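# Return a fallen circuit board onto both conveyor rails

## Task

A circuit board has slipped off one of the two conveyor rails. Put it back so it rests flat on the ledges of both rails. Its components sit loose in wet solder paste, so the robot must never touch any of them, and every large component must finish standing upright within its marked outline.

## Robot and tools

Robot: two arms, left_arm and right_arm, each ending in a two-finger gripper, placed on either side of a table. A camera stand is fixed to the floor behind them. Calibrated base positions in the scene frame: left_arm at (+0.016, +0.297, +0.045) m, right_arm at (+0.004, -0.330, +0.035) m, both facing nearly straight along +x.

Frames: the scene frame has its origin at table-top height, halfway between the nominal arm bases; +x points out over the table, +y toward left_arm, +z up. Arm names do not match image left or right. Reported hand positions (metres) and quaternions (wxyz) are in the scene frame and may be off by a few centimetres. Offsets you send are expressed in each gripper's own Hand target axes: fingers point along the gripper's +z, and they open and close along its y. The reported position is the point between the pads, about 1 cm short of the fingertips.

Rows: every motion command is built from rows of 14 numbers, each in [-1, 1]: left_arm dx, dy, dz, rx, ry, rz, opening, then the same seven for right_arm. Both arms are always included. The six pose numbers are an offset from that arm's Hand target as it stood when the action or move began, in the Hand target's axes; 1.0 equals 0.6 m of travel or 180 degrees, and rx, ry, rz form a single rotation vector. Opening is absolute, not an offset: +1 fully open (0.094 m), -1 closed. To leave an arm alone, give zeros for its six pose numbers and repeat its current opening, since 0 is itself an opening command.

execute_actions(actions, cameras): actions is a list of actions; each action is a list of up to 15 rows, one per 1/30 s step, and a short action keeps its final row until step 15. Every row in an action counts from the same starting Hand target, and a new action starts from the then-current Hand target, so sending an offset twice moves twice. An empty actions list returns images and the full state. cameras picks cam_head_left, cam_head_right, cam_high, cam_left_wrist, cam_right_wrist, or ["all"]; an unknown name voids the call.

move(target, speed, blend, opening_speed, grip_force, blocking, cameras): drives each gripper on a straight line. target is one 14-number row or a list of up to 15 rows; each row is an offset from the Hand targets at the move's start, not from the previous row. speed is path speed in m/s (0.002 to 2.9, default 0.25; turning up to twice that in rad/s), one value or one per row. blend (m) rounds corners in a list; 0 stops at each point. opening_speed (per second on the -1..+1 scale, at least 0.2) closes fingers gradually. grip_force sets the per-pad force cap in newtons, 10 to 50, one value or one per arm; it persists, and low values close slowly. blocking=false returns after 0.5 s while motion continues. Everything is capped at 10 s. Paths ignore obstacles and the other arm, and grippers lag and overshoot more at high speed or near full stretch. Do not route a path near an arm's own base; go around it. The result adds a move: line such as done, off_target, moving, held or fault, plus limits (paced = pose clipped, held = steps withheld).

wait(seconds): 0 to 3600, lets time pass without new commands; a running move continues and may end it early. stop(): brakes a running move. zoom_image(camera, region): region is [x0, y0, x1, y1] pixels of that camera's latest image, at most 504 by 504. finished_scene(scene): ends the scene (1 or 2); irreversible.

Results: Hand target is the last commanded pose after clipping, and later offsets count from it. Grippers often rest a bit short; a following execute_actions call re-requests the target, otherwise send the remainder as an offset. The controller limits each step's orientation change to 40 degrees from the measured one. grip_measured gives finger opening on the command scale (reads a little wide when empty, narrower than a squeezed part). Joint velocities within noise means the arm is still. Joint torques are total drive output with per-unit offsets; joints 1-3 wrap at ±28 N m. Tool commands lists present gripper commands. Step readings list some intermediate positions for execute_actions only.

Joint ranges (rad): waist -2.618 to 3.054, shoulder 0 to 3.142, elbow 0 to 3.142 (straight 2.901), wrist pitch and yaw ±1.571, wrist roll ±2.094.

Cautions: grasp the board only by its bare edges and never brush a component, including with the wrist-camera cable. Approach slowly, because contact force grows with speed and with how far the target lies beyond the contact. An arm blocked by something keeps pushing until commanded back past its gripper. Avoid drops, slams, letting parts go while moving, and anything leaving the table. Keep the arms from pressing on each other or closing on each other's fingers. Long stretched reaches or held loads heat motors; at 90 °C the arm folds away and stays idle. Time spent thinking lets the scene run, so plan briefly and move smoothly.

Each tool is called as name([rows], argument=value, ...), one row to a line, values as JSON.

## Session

execute_actions(actions=[])

zoom_image(camera="cam_high", region=[240, 250, 480, 400])

Scene clock: 0.00 s.
left_arm: end_effector_position=(+0.4176, +0.3208, +0.1691) grip_measured=+1.000 end_effector_quat_wxyz=(+0.610, -0.108, +0.785, +0.032) | right_arm: end_effector_position=(+0.4032, -0.3519, +0.1472) grip_measured=+1.000 end_effector_quat_wxyz=(+0.599, +0.062, +0.798, -0.015)
Joint positions: left_arm=[-0.015 1.496 0.383 0.849 -0.223 -0.144 0.094] | right_arm=[-0.012 1.516 0.363 0.868 0.075 0.075 0.094]
Joint velocities: within noise
Joint torques (N m): no reading
Heat: left arm: 31 °C; right arm: 32 °C.
Hand target: left_arm +0.4214, +0.3210, +0.1815; +0.624, -0.110, +0.773, +0.030 | right_arm +0.4062, -0.3522, +0.1566; +0.610, +0.062, +0.790, -0.015
Tool commands: left_gripper/opening=+1.0 right_gripper/opening=+1.0
camera_calibration:
cam_left_wrist: T_world_to_cam=[[0.13183, -0.98776, 0.0834, 0.2383], [-0.56554, -0.14404, -0.81205, 0.45546], [0.81412, 0.05989, -0.57761, -0.16504]] pos_world=[0.36053, 0.31087, 0.25465]
cam_right_wrist: T_world_to_cam=[[-0.15757, -0.98584, -0.05731, -0.28241], [-0.60289, 0.142, -0.78508, 0.44185], [0.78211, -0.08916, -0.61673, -0.15294]] pos_world=[0.34151, -0.35479, 0.23638]

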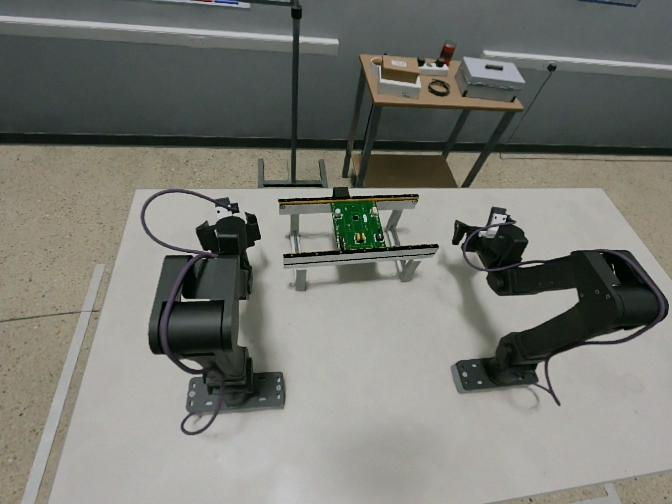

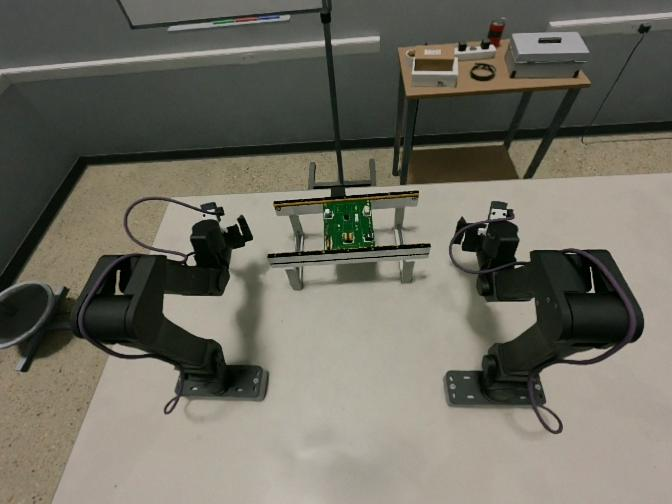

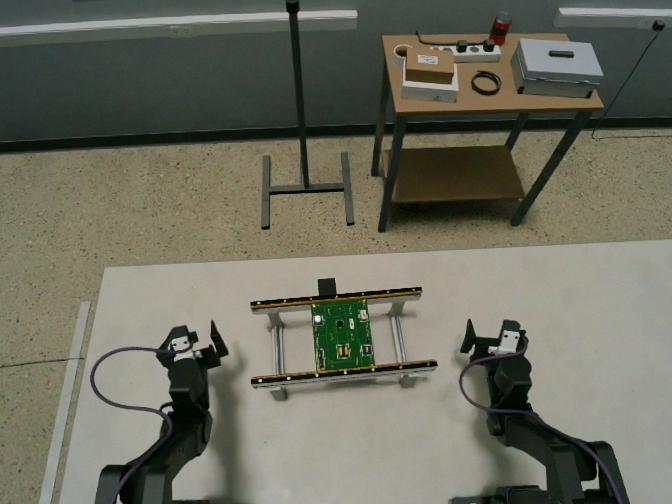

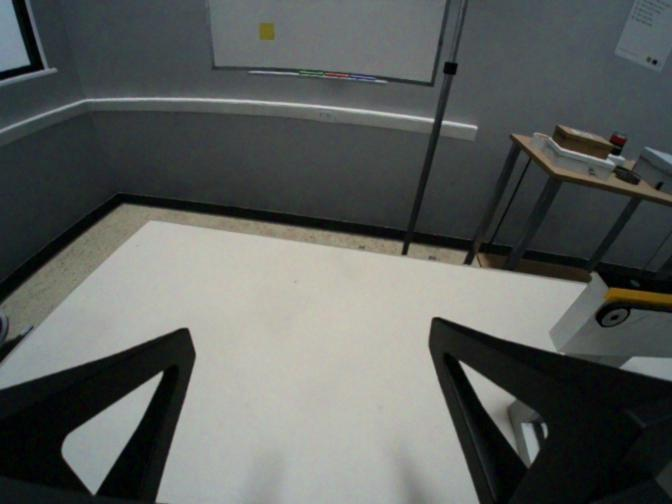

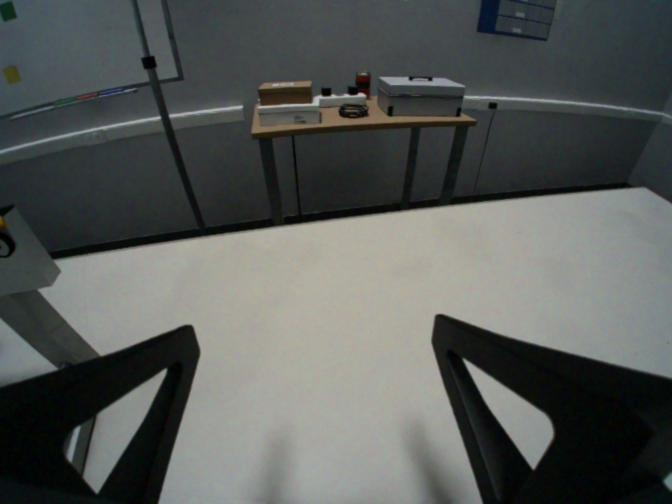

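Scaled by 2.100 from the camera's image (finer frame: 960x720).

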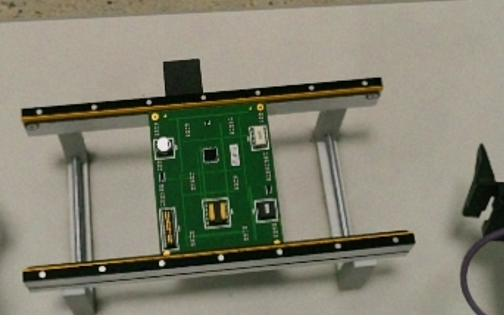

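move(target=[-0.1057,-0.0283,-0.1167,0.5405,-0.0364,0.0722,0.2,-0.1325,0.0375,-0.101,-0.5223,-0.0923,-0.0858,0.2])

Scene clock: 71.83 s.
left_arm: end_effector_position=(+0.3764, +0.3002, +0.2489) grip_measured=+0.202 end_effector_quat_wxyz=(+0.607, +0.333, +0.624, -0.362) | right_arm: end_effector_position=(+0.3728, -0.3312, +0.2331) grip_measured=+0.203 end_effector_quat_wxyz=(+0.611, -0.372, +0.601, +0.357)
Joint positions: left_arm=[0.557 1.691 0.726 0.839 1.558 0.077 0.056] | right_arm=[-0.505 1.776 0.776 0.917 -1.6 -0.108 0.057]
Joint torques (N m): left_arm=[0.53 -9.2 4.41 1.51 0.22 0.03] | right_arm=[0.08 -12 7.15 1.04 -0.26 -0.05]
Heat: left arm: 34 °C; right arm: 37 °C.
Hand target: left_arm +0.3703, +0.3001, +0.2601; +0.526, +0.474, +0.507, -0.491 | right_arm +0.3702, -0.3302, +0.2500; +0.550, -0.498, +0.465, +0.483
Off the commanded pose: left_arm 0.013 m, 27 deg | right_arm 0.017 m, 27 deg.
joint sent to its limit (left arm) — joint 5 (wrist yaw), upper limit. The joint targets are off in orientation, not in position.
joint sent to its limit (right arm) — joint 5 (wrist yaw), lower limit. The joint targets are off in orientation, not in position.
move: off_target (left_arm, right_arm)

move([
  [0.0506,-0.0173,0.2475,0,0,0,0.2,0.0415,0.0028,0.231,0,0,0,0.2],
  [0.195,-0.0197,0.325,-0.012,0,0.06,0.2,0.189,0.0168,0.3124,-0.012,0,-0.06,0.2],
], speed=0.2, blend=0.02, cameras=["cam_left_wrist","cam_right_wrist","cam_high"])

zoom_image(camera="cam_high", region=[230, 270, 470, 400])

Scene clock: 98.57 s.
left_arm: end_effector_position=(+0.3732, +0.1036, +0.1501) grip_measured=+0.202 end_effector_quat_wxyz=(+0.562, +0.511, +0.486, -0.433) | right_arm: end_effector_position=(+0.3740, -0.1381, +0.1520) grip_measured=+0.202 end_effector_quat_wxyz=(+0.564, -0.569, +0.421, +0.424)
Joint positions: left_arm=[-0.017 2.182 0.765 1.456 1.422 0.116 0.056] | right_arm=[0.04 2.157 0.916 1.114 -1.551 -0.417 0.056]
Joint velocities: left_arm=[within noise] | right_arm=[0.007 -0.007 -0.007 -0.154 0.007 0.007 0.001]
Joint torques (N m): left_arm=[-0.72 -7.27 2.35 2.11 -0.11 0.01] | right_arm=[0.69 -9.32 6.39 1.17 -0.13 0.05]
Heat: left arm: 33 °C; right arm: 36 °C.
Hand target: left_arm +0.3721, +0.1007, +0.1500; +0.579, +0.510, +0.470, -0.430 | right_arm +0.3772, -0.1352, +0.1501; +0.584, -0.550, +0.406, +0.438
Off the commanded pose: left_arm 0.003 m, 3 deg | right_arm 0.005 m, 4 deg.
move: off_target (left_arm, right_arm)
cam_left_wrist: T_world_to_cam=[[-0.98488, -0.02866, -0.17083, 0.38685], [0.14839, 0.36918, -0.91743, 0.07988], [0.08936, -0.92892, -0.35935, 0.2134]] pos_world=[0.35008, 0.17982, 0.21605]
cam_right_wrist: T_world_to_cam=[[0.9629, -0.02903, 0.26829, -0.41234], [0.23913, -0.36895, -0.89816, 0.02926], [0.12506, 0.92899, -0.34833, 0.23738]] pos_world=[0.36036, -0.2217, 0.2196]
Images, in order (width x height): cam_high 672x504, cam_left_wrist 672x504, cam_right_wrist 672x504.

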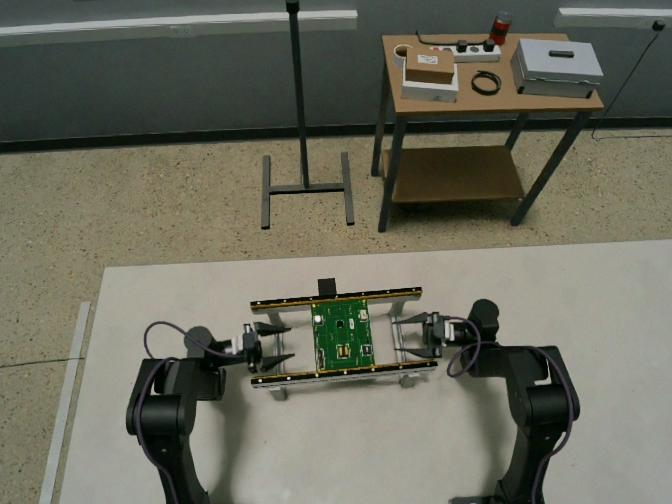

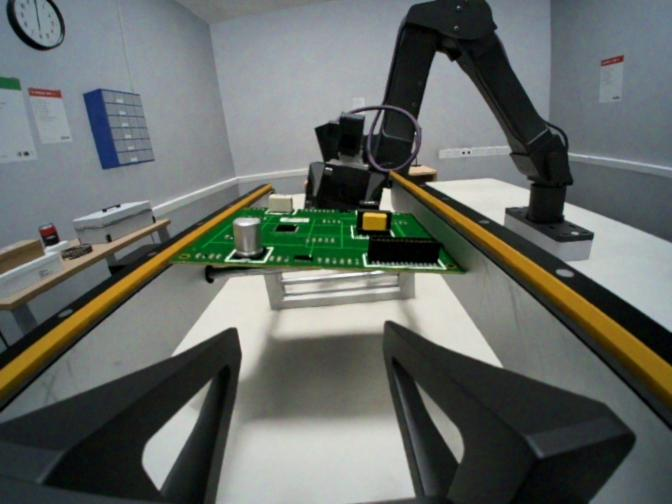

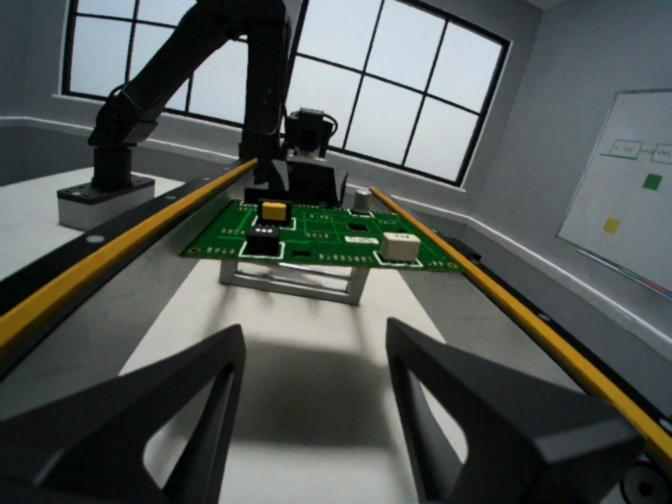

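Scaled by 2.100 from the camera's image (finer frame: 960x720).

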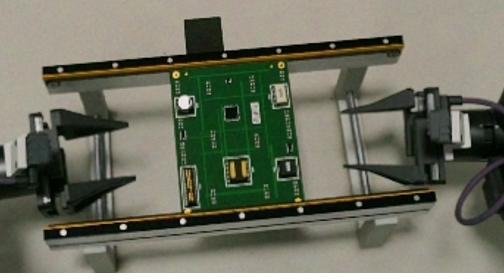

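move([
  [0.0363,-0.0052,-0.001,0,0,0.017,0.2,0.0333,0.0047,-0.002,0,0,0.022,0.2],
  [0.0387,-0.0185,0.12,0,0,0.017,0.2,0.0397,0.0058,0.0943,0,0,0.022,0.2],
], speed=0.1, cameras=["cam_left_wrist","cam_right_wrist","cam_high"])

zoom_image(camera="cam_high", region=[230, 270, 470, 400])

Scene clock: 125.37 s.
left_arm: end_effector_position=(+0.3698, +0.0308, +0.1209) grip_measured=+0.202 end_effector_quat_wxyz=(+0.566, +0.518, +0.480, -0.425) | right_arm: end_effector_position=(+0.3782, -0.0833, +0.1208) grip_measured=+0.202 end_effector_quat_wxyz=(+0.532, -0.523, +0.470, +0.472)
Joint positions: left_arm=[-0.229 2.304 0.812 1.501 1.211 0.171 0.056] | right_arm=[0.185 2.34 0.959 1.445 -1.391 -0.049 0.056]
Joint torques (N m): left_arm=[-0.58 -7.83 3.86 2.37 -0.1 0] | right_arm=[1.37 -9.91 6.42 2.22 0.08 0.05]
Heat: left arm: 33 °C; right arm: 36 °C.
Hand target: left_arm +0.3732, +0.0275, +0.1279; +0.590, +0.522, +0.456, -0.414 | right_arm +0.3804, -0.0771, +0.1299; +0.568, -0.536, +0.425, +0.458
Off the commanded pose: left_arm 0.008 m, 4 deg | right_arm 0.011 m, 7 deg.
joint sent to its limit (left arm) — joint 4 (wrist pitch), upper limit. The joint targets still meet the commanded pose.
move: off_target (left_arm, right_arm)
cam_left_wrist: T_world_to_cam=[[-0.9804, -0.02712, -0.19513, 0.37764], [0.17108, 0.37397, -0.91153, 0.07113], [0.09769, -0.92705, -0.362, 0.13267]] pos_world=[0.34511, 0.10663, 0.18655]
cam_right_wrist: T_world_to_cam=[[0.99455, -0.04553, 0.09378, -0.39881], [0.07135, -0.35852, -0.93079, 0.08883], [0.07601, 0.93241, -0.35332, 0.19454]] pos_world=[0.37551, -0.1677, 0.18881]
Images, in order (width x height): cam_high 672x504, cam_left_wrist 672x504, cam_right_wrist 672x504.

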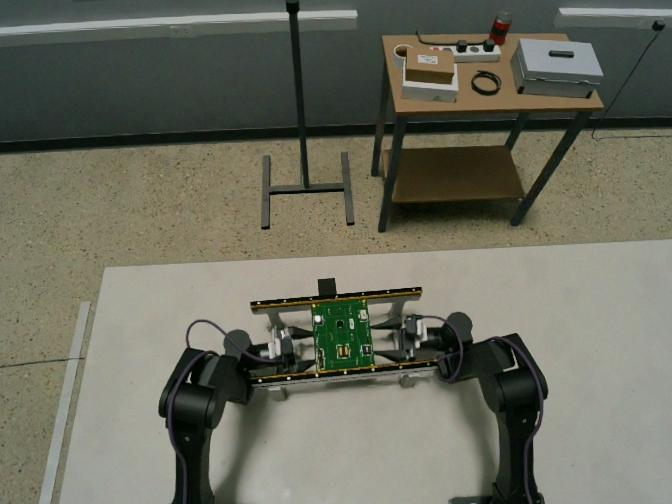

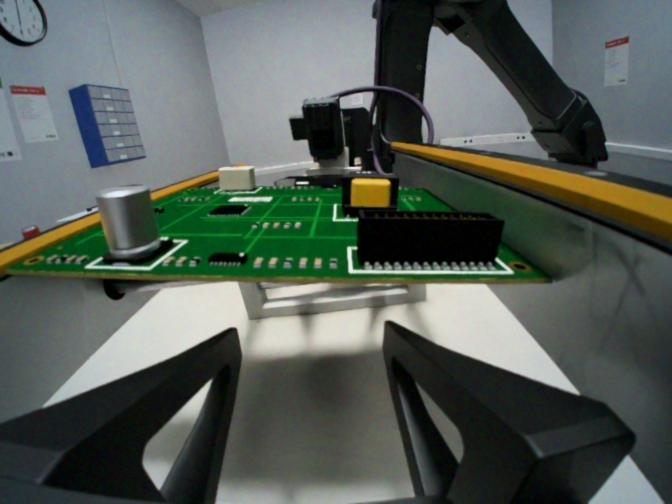

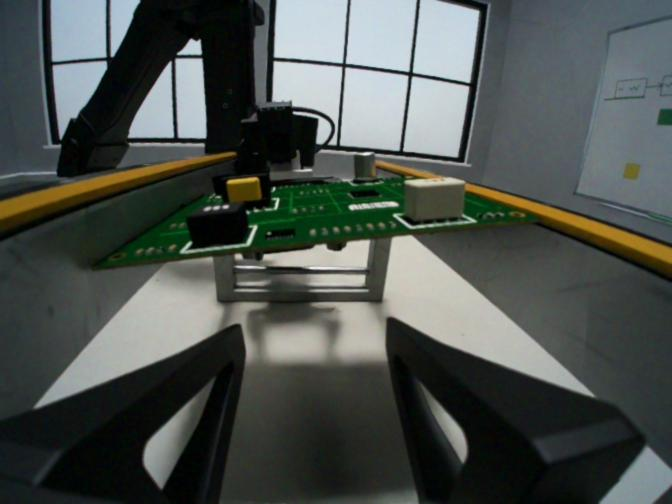

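Scaled by 2.100 from the camera's image (finer frame: 960x720).

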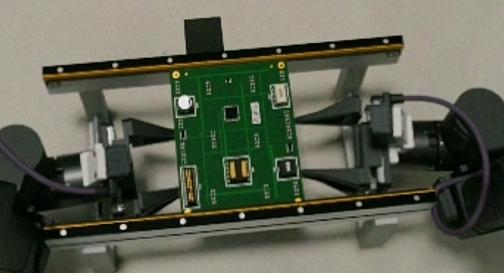

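move(target=[-0.0607,0.0303,0.004,0,0,0,0.2,-0.081,-0.018,-0.001,0,0,-0.026,0.2], speed=0.06, cameras=["cam_left_wrist","cam_right_wrist"])

Scene clock: 137.17 s.
left_arm: end_effector_position=(+0.3762, +0.0291, +0.1430) grip_measured=+0.202 end_effector_quat_wxyz=(+0.567, +0.513, +0.480, -0.430) | right_arm: end_effector_position=(+0.3795, -0.0830, +0.1442) grip_measured=+0.202 end_effector_quat_wxyz=(+0.543, -0.529, +0.457, +0.464)
Joint positions: left_arm=[-0.229 2.238 0.83 1.44 1.211 0.139 0.056] | right_arm=[0.185 2.28 0.959 1.444 -1.391 -0.029 0.056]
Joint torques (N m): left_arm=[-0.06 -12.83 4.42 1.8 -0.07 -0.01] | right_arm=[0.5 -16.72 5.68 2.04 0.03 0.07]
Heat: left arm: 34 °C; right arm: 39 °C.
Hand target: left_arm +0.3822, +0.0276, +0.1677; +0.590, +0.522, +0.456, -0.414 | right_arm +0.3802, -0.0809, +0.1795; +0.586, -0.553, +0.403, +0.434
Off the commanded pose: left_arm 0.025 m, 4 deg | right_arm 0.035 m, 9 deg.
move: off_target (left_arm, right_arm)
cam_left_wrist: T_world_to_cam=[[-0.98197, -0.02866, -0.18683, 0.38756], [0.16369, 0.36529, -0.91639, 0.09448], [0.09452, -0.93045, -0.35402, 0.13867]] pos_world=[0.352, 0.10562, 0.20808]
cam_right_wrist: T_world_to_cam=[[0.99025, -0.04631, 0.13142, -0.40608], [0.10724, -0.34896, -0.93098, 0.09776], [0.08897, 0.93599, -0.34059, 0.19607]] pos_world=[0.37419, -0.16821, 0.21116]

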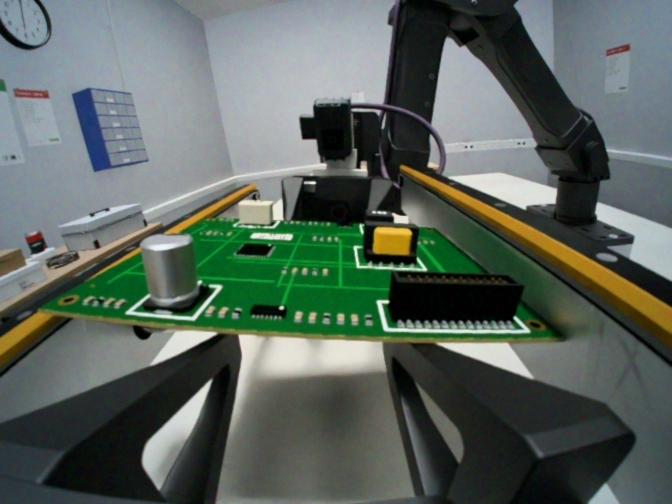

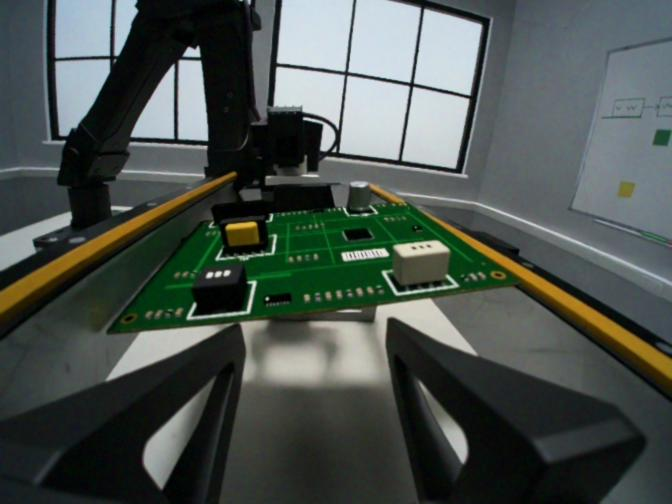

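move([
  [0,0,0,0,0,0.016,0.2,0,0,0,0,0,-0.027,0.2],
  [-0.0065,0.0017,0,0,0,0.016,0.2,-0.0095,-0.003,0,0,0,-0.027,0.2],
], speed=0.05, blend=0.002, cameras=["cam_left_wrist","cam_right_wrist"])

Scene clock: 148.10 s.
left_arm: end_effector_position=(+0.3765, +0.0290, +0.1463) grip_measured=+0.202 end_effector_quat_wxyz=(+0.575, +0.523, +0.470, -0.418) | right_arm: end_effector_position=(+0.3796, -0.0830, +0.1497) grip_measured=+0.202 end_effector_quat_wxyz=(+0.561, -0.545, +0.436, +0.444)
Joint positions: left_arm=[-0.229 2.225 0.83 1.426 1.211 0.179 0.056] | right_arm=[0.185 2.266 0.959 1.443 -1.391 -0.092 0.056]
Joint torques (N m): left_arm=[-0.02 -12.92 4.42 1.82 -0.06 0.11] | right_arm=[0.46 -16.88 5.81 1.96 0.03 -0.06]
Heat: left arm: 33 °C; right arm: 41 °C.
Hand target: left_arm +0.3822, +0.0278, +0.1717; +0.600, +0.533, +0.443, -0.399 | right_arm +0.3802, -0.0813, +0.1855; +0.604, -0.569, +0.379, +0.409
Off the commanded pose: left_arm 0.026 m, 5 deg | right_arm 0.036 m, 10 deg.
move: off_target (left_arm, right_arm)
cam_left_wrist: T_world_to_cam=[[-0.97397, -0.02822, -0.2249, 0.39103], [0.19889, 0.3695, -0.9077, 0.08291], [0.10872, -0.9288, -0.35427, 0.13439]] pos_world=[0.34975, 0.10522, 0.21081]
cam_right_wrist: T_world_to_cam=[[0.97748, -0.04807, 0.20548, -0.41329], [0.17652, -0.34735, -0.92097, 0.07523], [0.11565, 0.9365, -0.33104, 0.18641]] pos_world=[0.36915, -0.16831, 0.21592]

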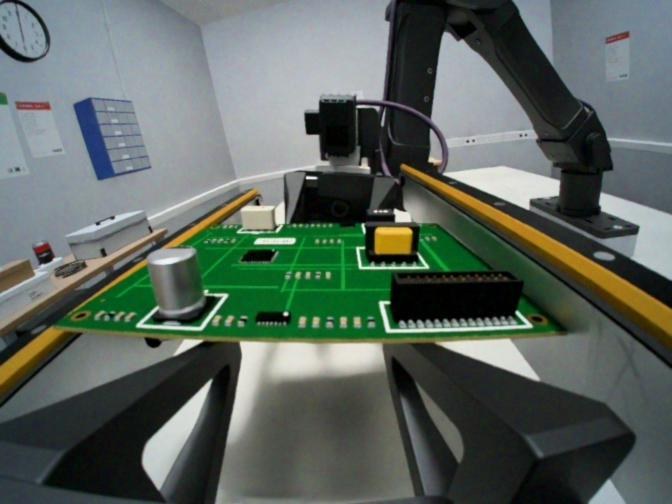

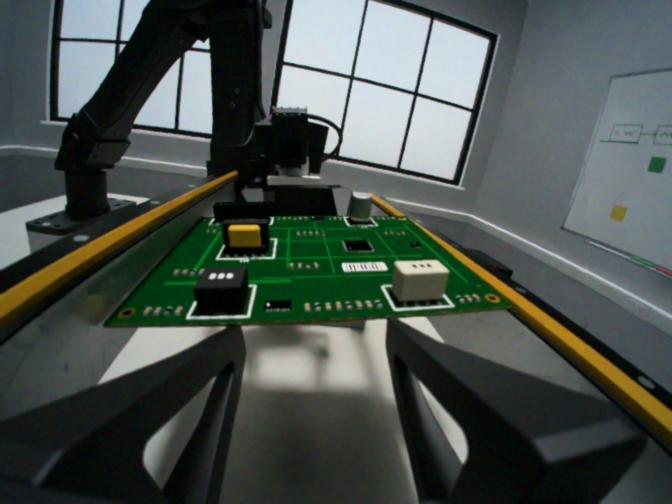

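move([
  [-0.0096,0.0029,0,0,0,0,0.2,-0.0123,-0.005,0.001,0,0,0,0.2],
  [-0.0125,0.0278,0.002,0,0,0,0.2,-0.0128,-0.0305,0.002,0,0,0,0.2],
], speed=0.04, blend=0.001, cameras=["cam_left_wrist","cam_right_wrist"])

Scene clock: 164.50 s.
left_arm: end_effector_position=(+0.3907, +0.0280, +0.1584) grip_measured=+0.202 end_effector_quat_wxyz=(+0.577, +0.522, +0.471, -0.416) | right_arm: end_effector_position=(+0.3909, -0.0810, +0.1700) grip_measured=+0.202 end_effector_quat_wxyz=(+0.574, -0.552, +0.420, +0.435)
Joint positions: left_arm=[-0.223 2.204 0.886 1.354 1.211 0.18 0.056] | right_arm=[0.185 2.249 1.019 1.44 -1.392 -0.065 0.056]
Joint torques (N m): left_arm=[0.39 -12.75 5.16 1.79 0.05 0.08] | right_arm=[-0.12 -15.49 7.41 1.68 0.05 0.05]
Heat: left arm: 33 °C; right arm: 43 °C.
Hand target: left_arm +0.3961, +0.0285, +0.1836; +0.600, +0.533, +0.443, -0.399 | right_arm +0.3943, -0.0809, +0.1995; +0.604, -0.569, +0.379, +0.409
Off the commanded pose: left_arm 0.026 m, 5 deg | right_arm 0.030 m, 7 deg.
move: off_target (left_arm, right_arm)
cam_left_wrist: T_world_to_cam=[[-0.97286, -0.03439, -0.22882, 0.40787], [0.20031, 0.36983, -0.90725, 0.0908], [0.11582, -0.92846, -0.35291, 0.13322]] pos_world=[0.36318, 0.10413, 0.22272]
cam_right_wrist: T_world_to_cam=[[0.96733, -0.04901, 0.24875, -0.43192], [0.21864, -0.33545, -0.91633, 0.07628], [0.12835, 0.94078, -0.31378, 0.18233]] pos_world=[0.37773, -0.16711, 0.23455]

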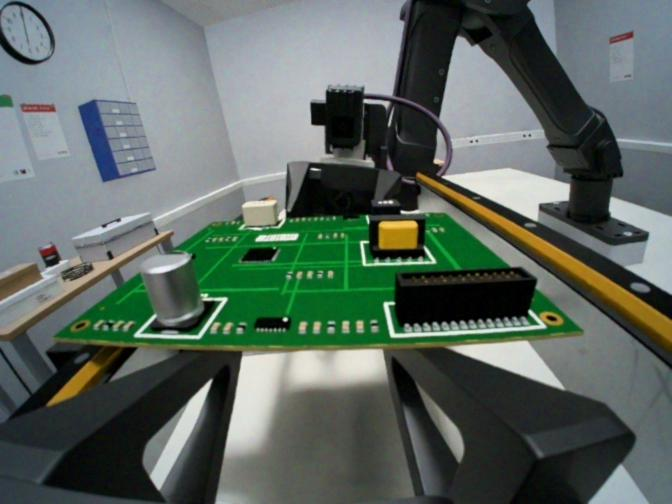

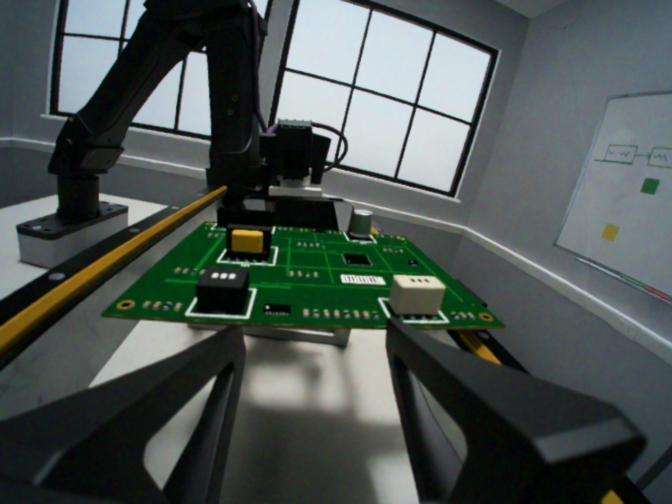

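move(target=[-0.0478,0.0143,0.002,0,0,0,0.2,-0.037,-0.0151,0.003,0,0,0,0.2], speed=0.04, cameras=["cam_left_wrist","cam_right_wrist","cam_high"])

zoom_image(camera="cam_high", region=[300, 285, 390, 385])

Scene clock: 174.73 s.
left_arm: end_effector_position=(+0.3919, +0.0277, +0.1857) grip_measured=+0.202 end_effector_quat_wxyz=(+0.577, +0.522, +0.471, -0.416) | right_arm: end_effector_position=(+0.3919, -0.0808, +0.1897) grip_measured=+0.202 end_effector_quat_wxyz=(+0.579, -0.554, +0.414, +0.433)
Joint positions: left_arm=[-0.223 2.109 0.894 1.248 1.211 0.18 0.056] | right_arm=[0.185 2.203 1.03 1.426 -1.393 -0.038 0.056]
Joint torques (N m): left_arm=[0.36 -13 5.72 1.73 0.04 0.07] | right_arm=[-0.01 -16.99 7.6 1.37 0.1 0.13]
Heat: left arm: 35 °C; right arm: 43 °C.
Hand target: left_arm +0.3961, +0.0285, +0.2138; +0.600, +0.534, +0.442, -0.399 | right_arm +0.3943, -0.0807, +0.2236; +0.604, -0.569, +0.379, +0.409
Off the commanded pose: left_arm 0.028 m, 5 deg | right_arm 0.034 m, 6 deg.
move: off_target (left_arm, right_arm)
cam_left_wrist: T_world_to_cam=[[-0.9732, -0.03435, -0.22736, 0.41524], [0.19893, 0.37013, -0.90743, 0.116], [0.11532, -0.92834, -0.35338, 0.14273]] pos_world=[0.36458, 0.10383, 0.25011]
cam_right_wrist: T_world_to_cam=[[0.96347, -0.04868, 0.26334, -0.43892], [0.23354, -0.32849, -0.91518, 0.08868], [0.13106, 0.94325, -0.30512, 0.18572]] pos_world=[0.37783, -0.16742, 0.25341]
Images, in order (width x height): cam_high 672x504, cam_left_wrist 672x504, cam_right_wrist 672x504.

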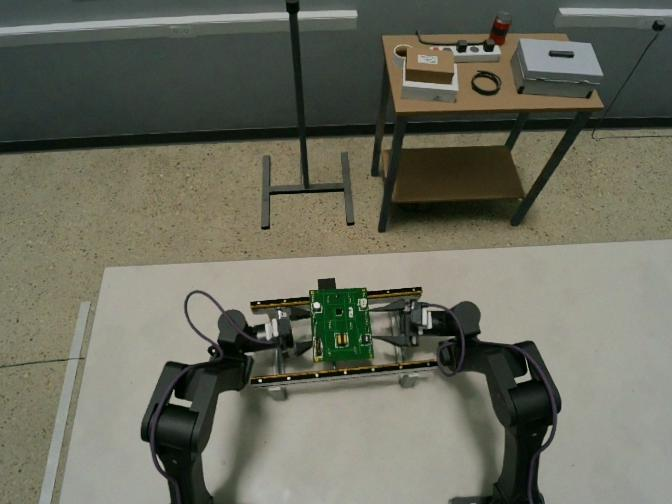

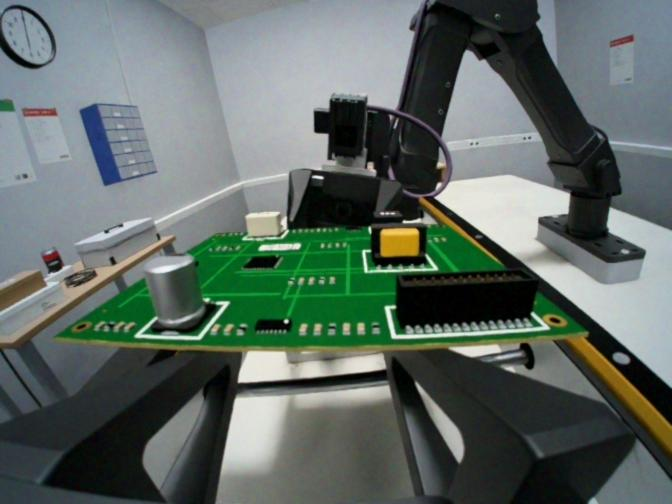

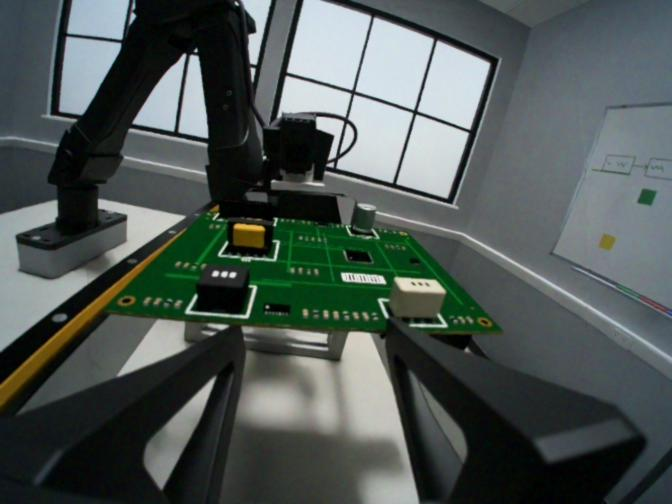

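Scaled by 5.040 from the camera's image (finer frame: 960x720).

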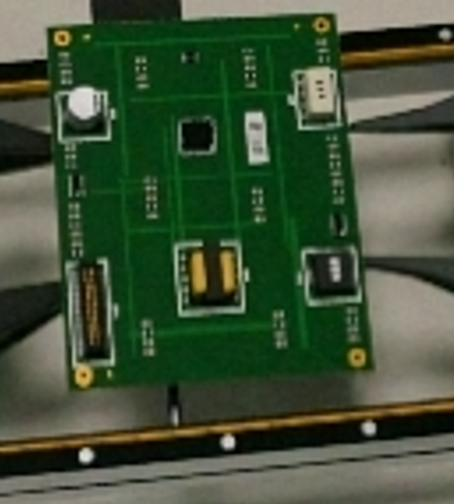

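move([
  [0,0,0,0,0,-0.068,0.2,0,0,0,0,0,0.082,0.2],
  [0.0656,-0.0475,-0.005,0,0,-0.068,0.2,0.0616,0.0517,-0.0055,0,0,0.082,0.2],
], speed=0.05, blend=0.002, cameras=["cam_left_wrist","cam_right_wrist","cam_high"])

zoom_image(camera="cam_high", region=[300, 285, 390, 385])

Scene clock: 208.27 s.
left_arm: end_effector_position=(+0.3820, +0.0302, +0.1655) grip_measured=+0.202 end_effector_quat_wxyz=(+0.541, +0.478, +0.512, -0.466) | right_arm: end_effector_position=(+0.3834, -0.0823, +0.1775) grip_measured=+0.202 end_effector_quat_wxyz=(+0.525, -0.506, +0.475, +0.493)
Joint positions: left_arm=[-0.223 2.172 0.846 1.383 1.211 -0.014 0.056] | right_arm=[0.185 2.208 0.983 1.439 -1.394 0.147 0.056]
Joint torques (N m): left_arm=[-0.55 -7.95 3 2.21 -0.08 0] | right_arm=[0.42 -10.28 3.78 1.86 0.1 -0.12]
Heat: left arm: 38 °C; right arm: 39 °C.
Hand target: left_arm +0.3801, +0.0280, +0.1677; +0.554, +0.483, +0.497, -0.461 | right_arm +0.3795, -0.0811, +0.1776; +0.547, -0.516, +0.449, +0.483
Off the commanded pose: left_arm 0.004 m, 2 deg | right_arm 0.004 m, 4 deg.
move: off_target (right_arm)
cam_left_wrist: T_world_to_cam=[[-0.99763, -0.0351, -0.05921, 0.38258], [0.04352, 0.34492, -0.93762, 0.16385], [0.05333, -0.93797, -0.34258, 0.16129]] pos_world=[0.36594, 0.10819, 0.23154]
cam_right_wrist: T_world_to_cam=[[0.99823, -0.03984, 0.04412, -0.40123], [0.02833, -0.3337, -0.94225, 0.16206], [0.05226, 0.94184, -0.33198, 0.21937]] pos_world=[0.38447, -0.16852, 0.24323]
Images, in order (width x height): cam_high 672x504, cam_left_wrist 672x504, cam_right_wrist 672x504.

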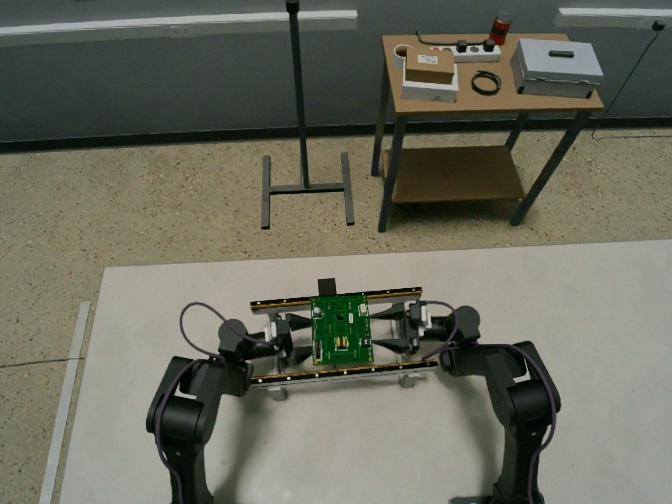

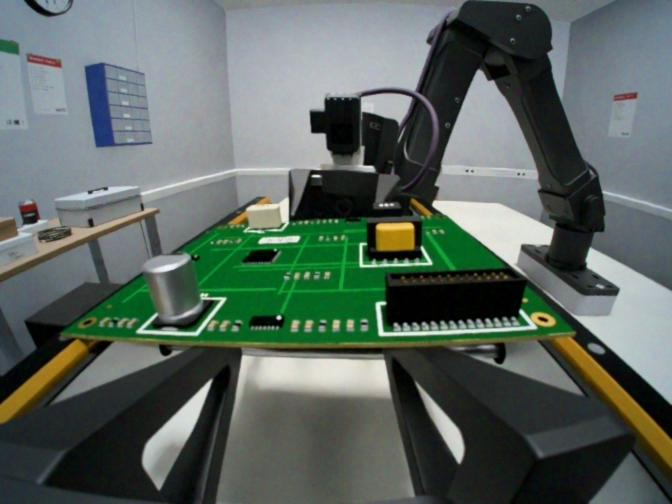

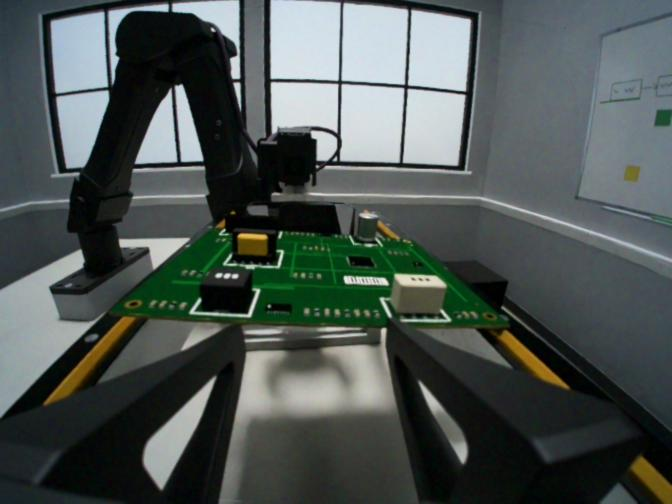

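Scaled by 5.040 from the camera's image (finer frame: 960x720).

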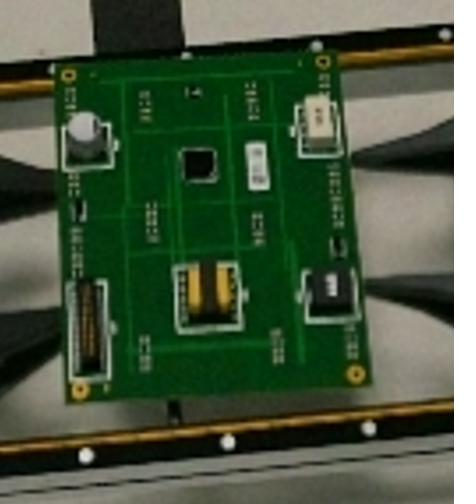

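move([
  [-0.0607,-0.0102,0,0,0,0,0.2,0.002,0.0064,0,0,0,0,0.2],
  [-0.0012,-0.0149,-0.001,0,0,0,0.2,0.004,0.0064,0,0,0,0,0.2],
], speed=0.05, cameras=["cam_left_wrist","cam_right_wrist","cam_high"])

zoom_image(camera="cam_high", region=[300, 285, 390, 385])

Scene clock: 237.80 s.
left_arm: end_effector_position=(+0.3726, +0.0309, +0.1650) grip_measured=+0.202 end_effector_quat_wxyz=(+0.540, +0.478, +0.512, -0.467) | right_arm: end_effector_position=(+0.3801, -0.0828, +0.1735) grip_measured=+0.202 end_effector_quat_wxyz=(+0.527, -0.509, +0.473, +0.490)
Joint positions: left_arm=[-0.228 2.154 0.805 1.404 1.208 -0.013 0.056] | right_arm=[0.185 2.208 0.966 1.44 -1.394 0.122 0.056]
Joint torques (N m): left_arm=[-0.79 -7.66 3.03 2.22 -0.12 0.01] | right_arm=[0.64 -10.14 3.77 1.94 0.11 0.03]
Heat: left arm: 36 °C; right arm: 45 °C.
Hand target: left_arm +0.3711, +0.0277, +0.1677; +0.554, +0.483, +0.497, -0.461 | right_arm +0.3760, -0.0809, +0.1747; +0.547, -0.516, +0.449, +0.483
Off the commanded pose: left_arm 0.004 m, 2 deg | right_arm 0.005 m, 4 deg.
move: off_target (right_arm)
cam_left_wrist: T_world_to_cam=[[-0.99778, -0.03318, -0.05768, 0.37298], [0.04271, 0.34545, -0.93747, 0.16386], [0.05103, -0.93785, -0.34326, 0.16316]] pos_world=[0.35683, 0.10879, 0.23113]
cam_right_wrist: T_world_to_cam=[[0.99778, -0.04057, 0.05281, -0.39932], [0.03613, -0.33638, -0.94103, 0.15484], [0.05594, 0.94085, -0.33417, 0.21768]] pos_world=[0.38066, -0.16892, 0.23954]
Images, in order (width x height): cam_high 672x504, cam_left_wrist 672x504, cam_right_wrist 672x504.

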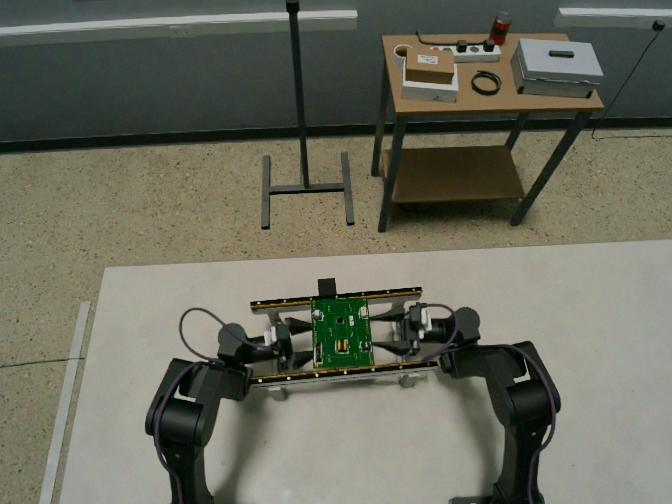

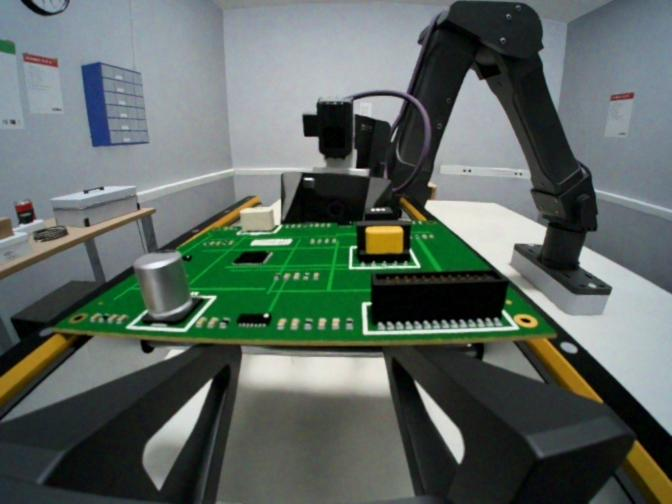

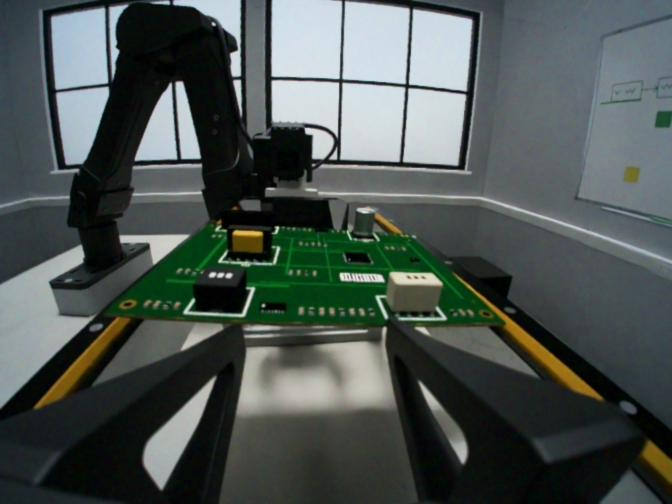

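Scaled by 5.040 from the camera's image (finer frame: 960x720).

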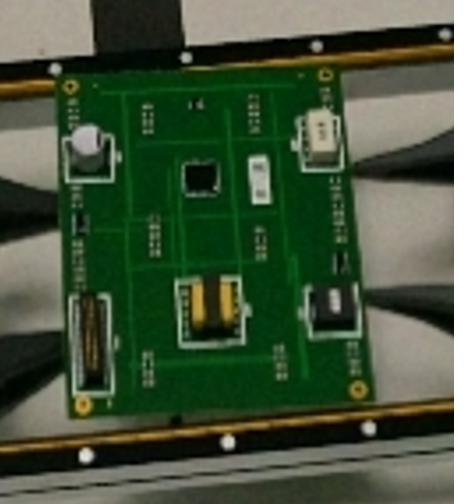

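move(target=[-0.0007,-0.0082,-0.001,-0.014,0,0,0.2,0.003,-0.0198,0,-0.014,0,0,0.2], speed=0.03, cameras=["cam_left_wrist","cam_right_wrist","cam_high"])

zoom_image(camera="cam_high", region=[300, 285, 390, 385])

Scene clock: 267.33 s.
left_arm: end_effector_position=(+0.3694, +0.0323, +0.1577) grip_measured=+0.202 end_effector_quat_wxyz=(+0.546, +0.462, +0.528, -0.458) | right_arm: end_effector_position=(+0.3844, -0.0809, +0.1680) grip_measured=+0.202 end_effector_quat_wxyz=(+0.511, -0.516, +0.469, +0.503)
Joint positions: left_arm=[-0.235 2.154 0.756 1.435 1.155 -0.013 0.056] | right_arm=[0.185 2.252 1.024 1.439 -1.435 0.153 0.056]
Joint torques (N m): left_arm=[-1.18 -9.01 2.55 2.32 -0.12 0.01] | right_arm=[-0.14 -10.36 7.05 1.79 0.02 0.04]
Heat: left arm: 35 °C; right arm: 47 °C.
Hand target: left_arm +0.3661, +0.0277, +0.1678; +0.565, +0.471, +0.507, -0.450 | right_arm +0.3881, -0.0808, +0.1745; +0.535, -0.528, +0.438, +0.493
Off the commanded pose: left_arm 0.011 m, 3 deg | right_arm 0.007 m, 5 deg.
move: off_target (left_arm, right_arm)
cam_left_wrist: T_world_to_cam=[[-0.99607, -0.07906, -0.0399, 0.36739], [0.00986, 0.34867, -0.93719, 0.16857], [0.08801, -0.9339, -0.34652, 0.14881]] pos_world=[0.35119, 0.10924, 0.22421]
cam_right_wrist: T_world_to_cam=[[0.99934, 0.00168, 0.03636, -0.39763], [0.03475, -0.34128, -0.93932, 0.15003], [0.01083, 0.93996, -0.34111, 0.23213]] pos_world=[0.38964, -0.16632, 0.23457]
Images, in order (width x height): cam_high 672x504, cam_left_wrist 672x504, cam_right_wrist 672x504.

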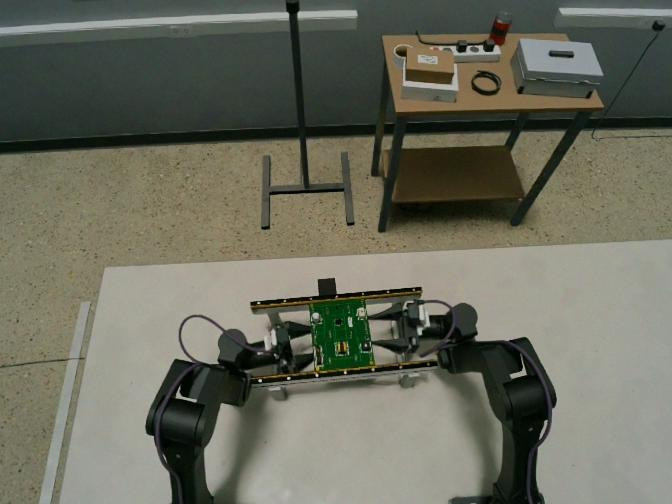

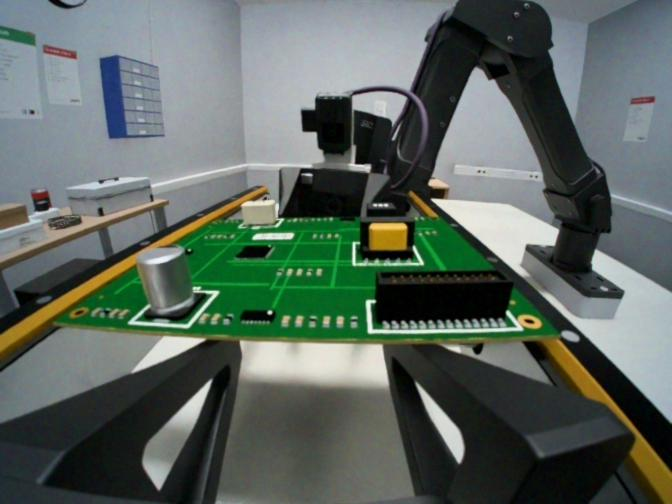

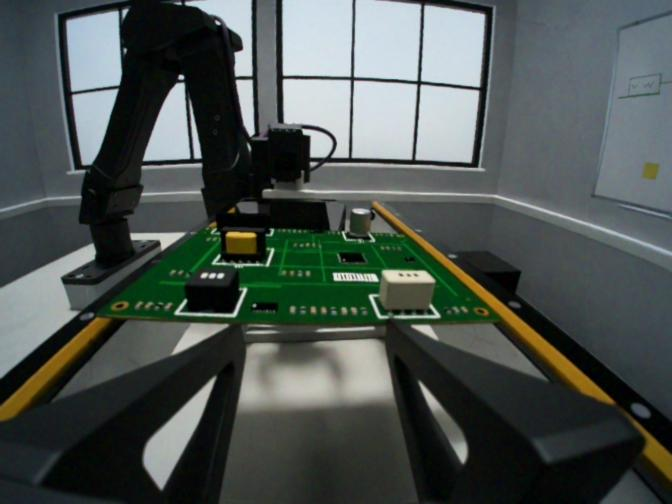

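Scaled by 5.040 from the camera's image (finer frame: 960x720).

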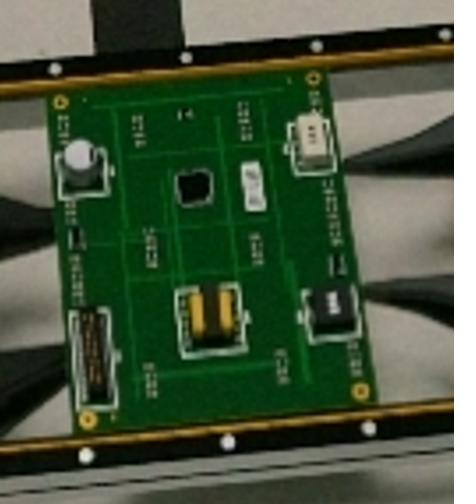

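zoom_image(camera="cam_right_wrist", region=[420, 240, 560, 380])

zoom_image(camera="cam_right_wrist", region=[50, 240, 190, 380])

zoom_image(camera="cam_left_wrist", region=[20, 250, 160, 390])

zoom_image(camera="cam_left_wrist", region=[480, 270, 620, 410])

Scaled by 3.600 from the camera's image (finer frame: 960x720).

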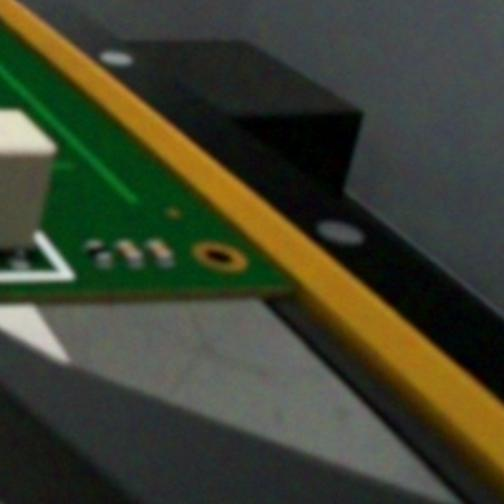

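Scaled by 3.600 from the camera's image (finer frame: 960x720).

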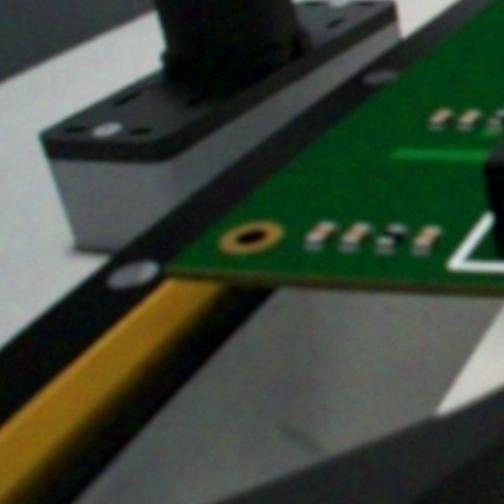

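Scaled by 3.600 from the camera's image (finer frame: 960x720).

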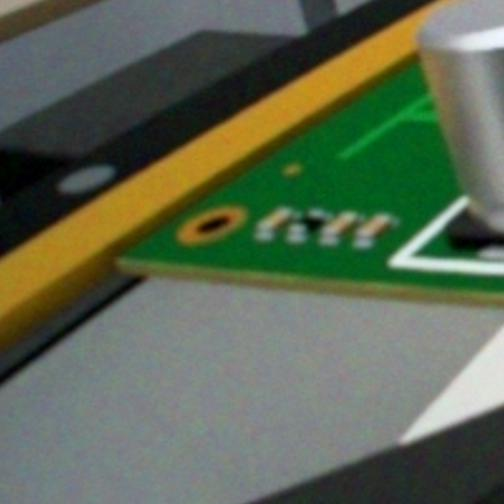

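Scaled by 3.600 from the camera's image (finer frame: 960x720).

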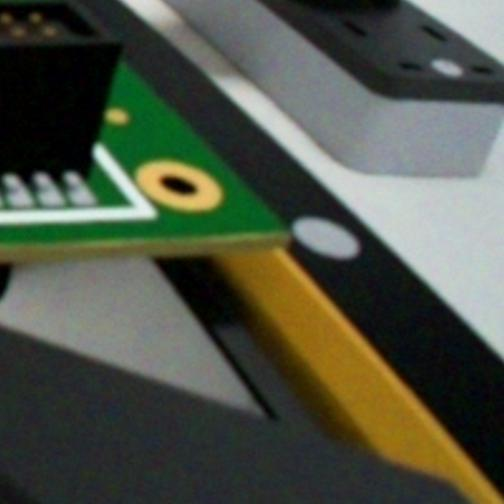

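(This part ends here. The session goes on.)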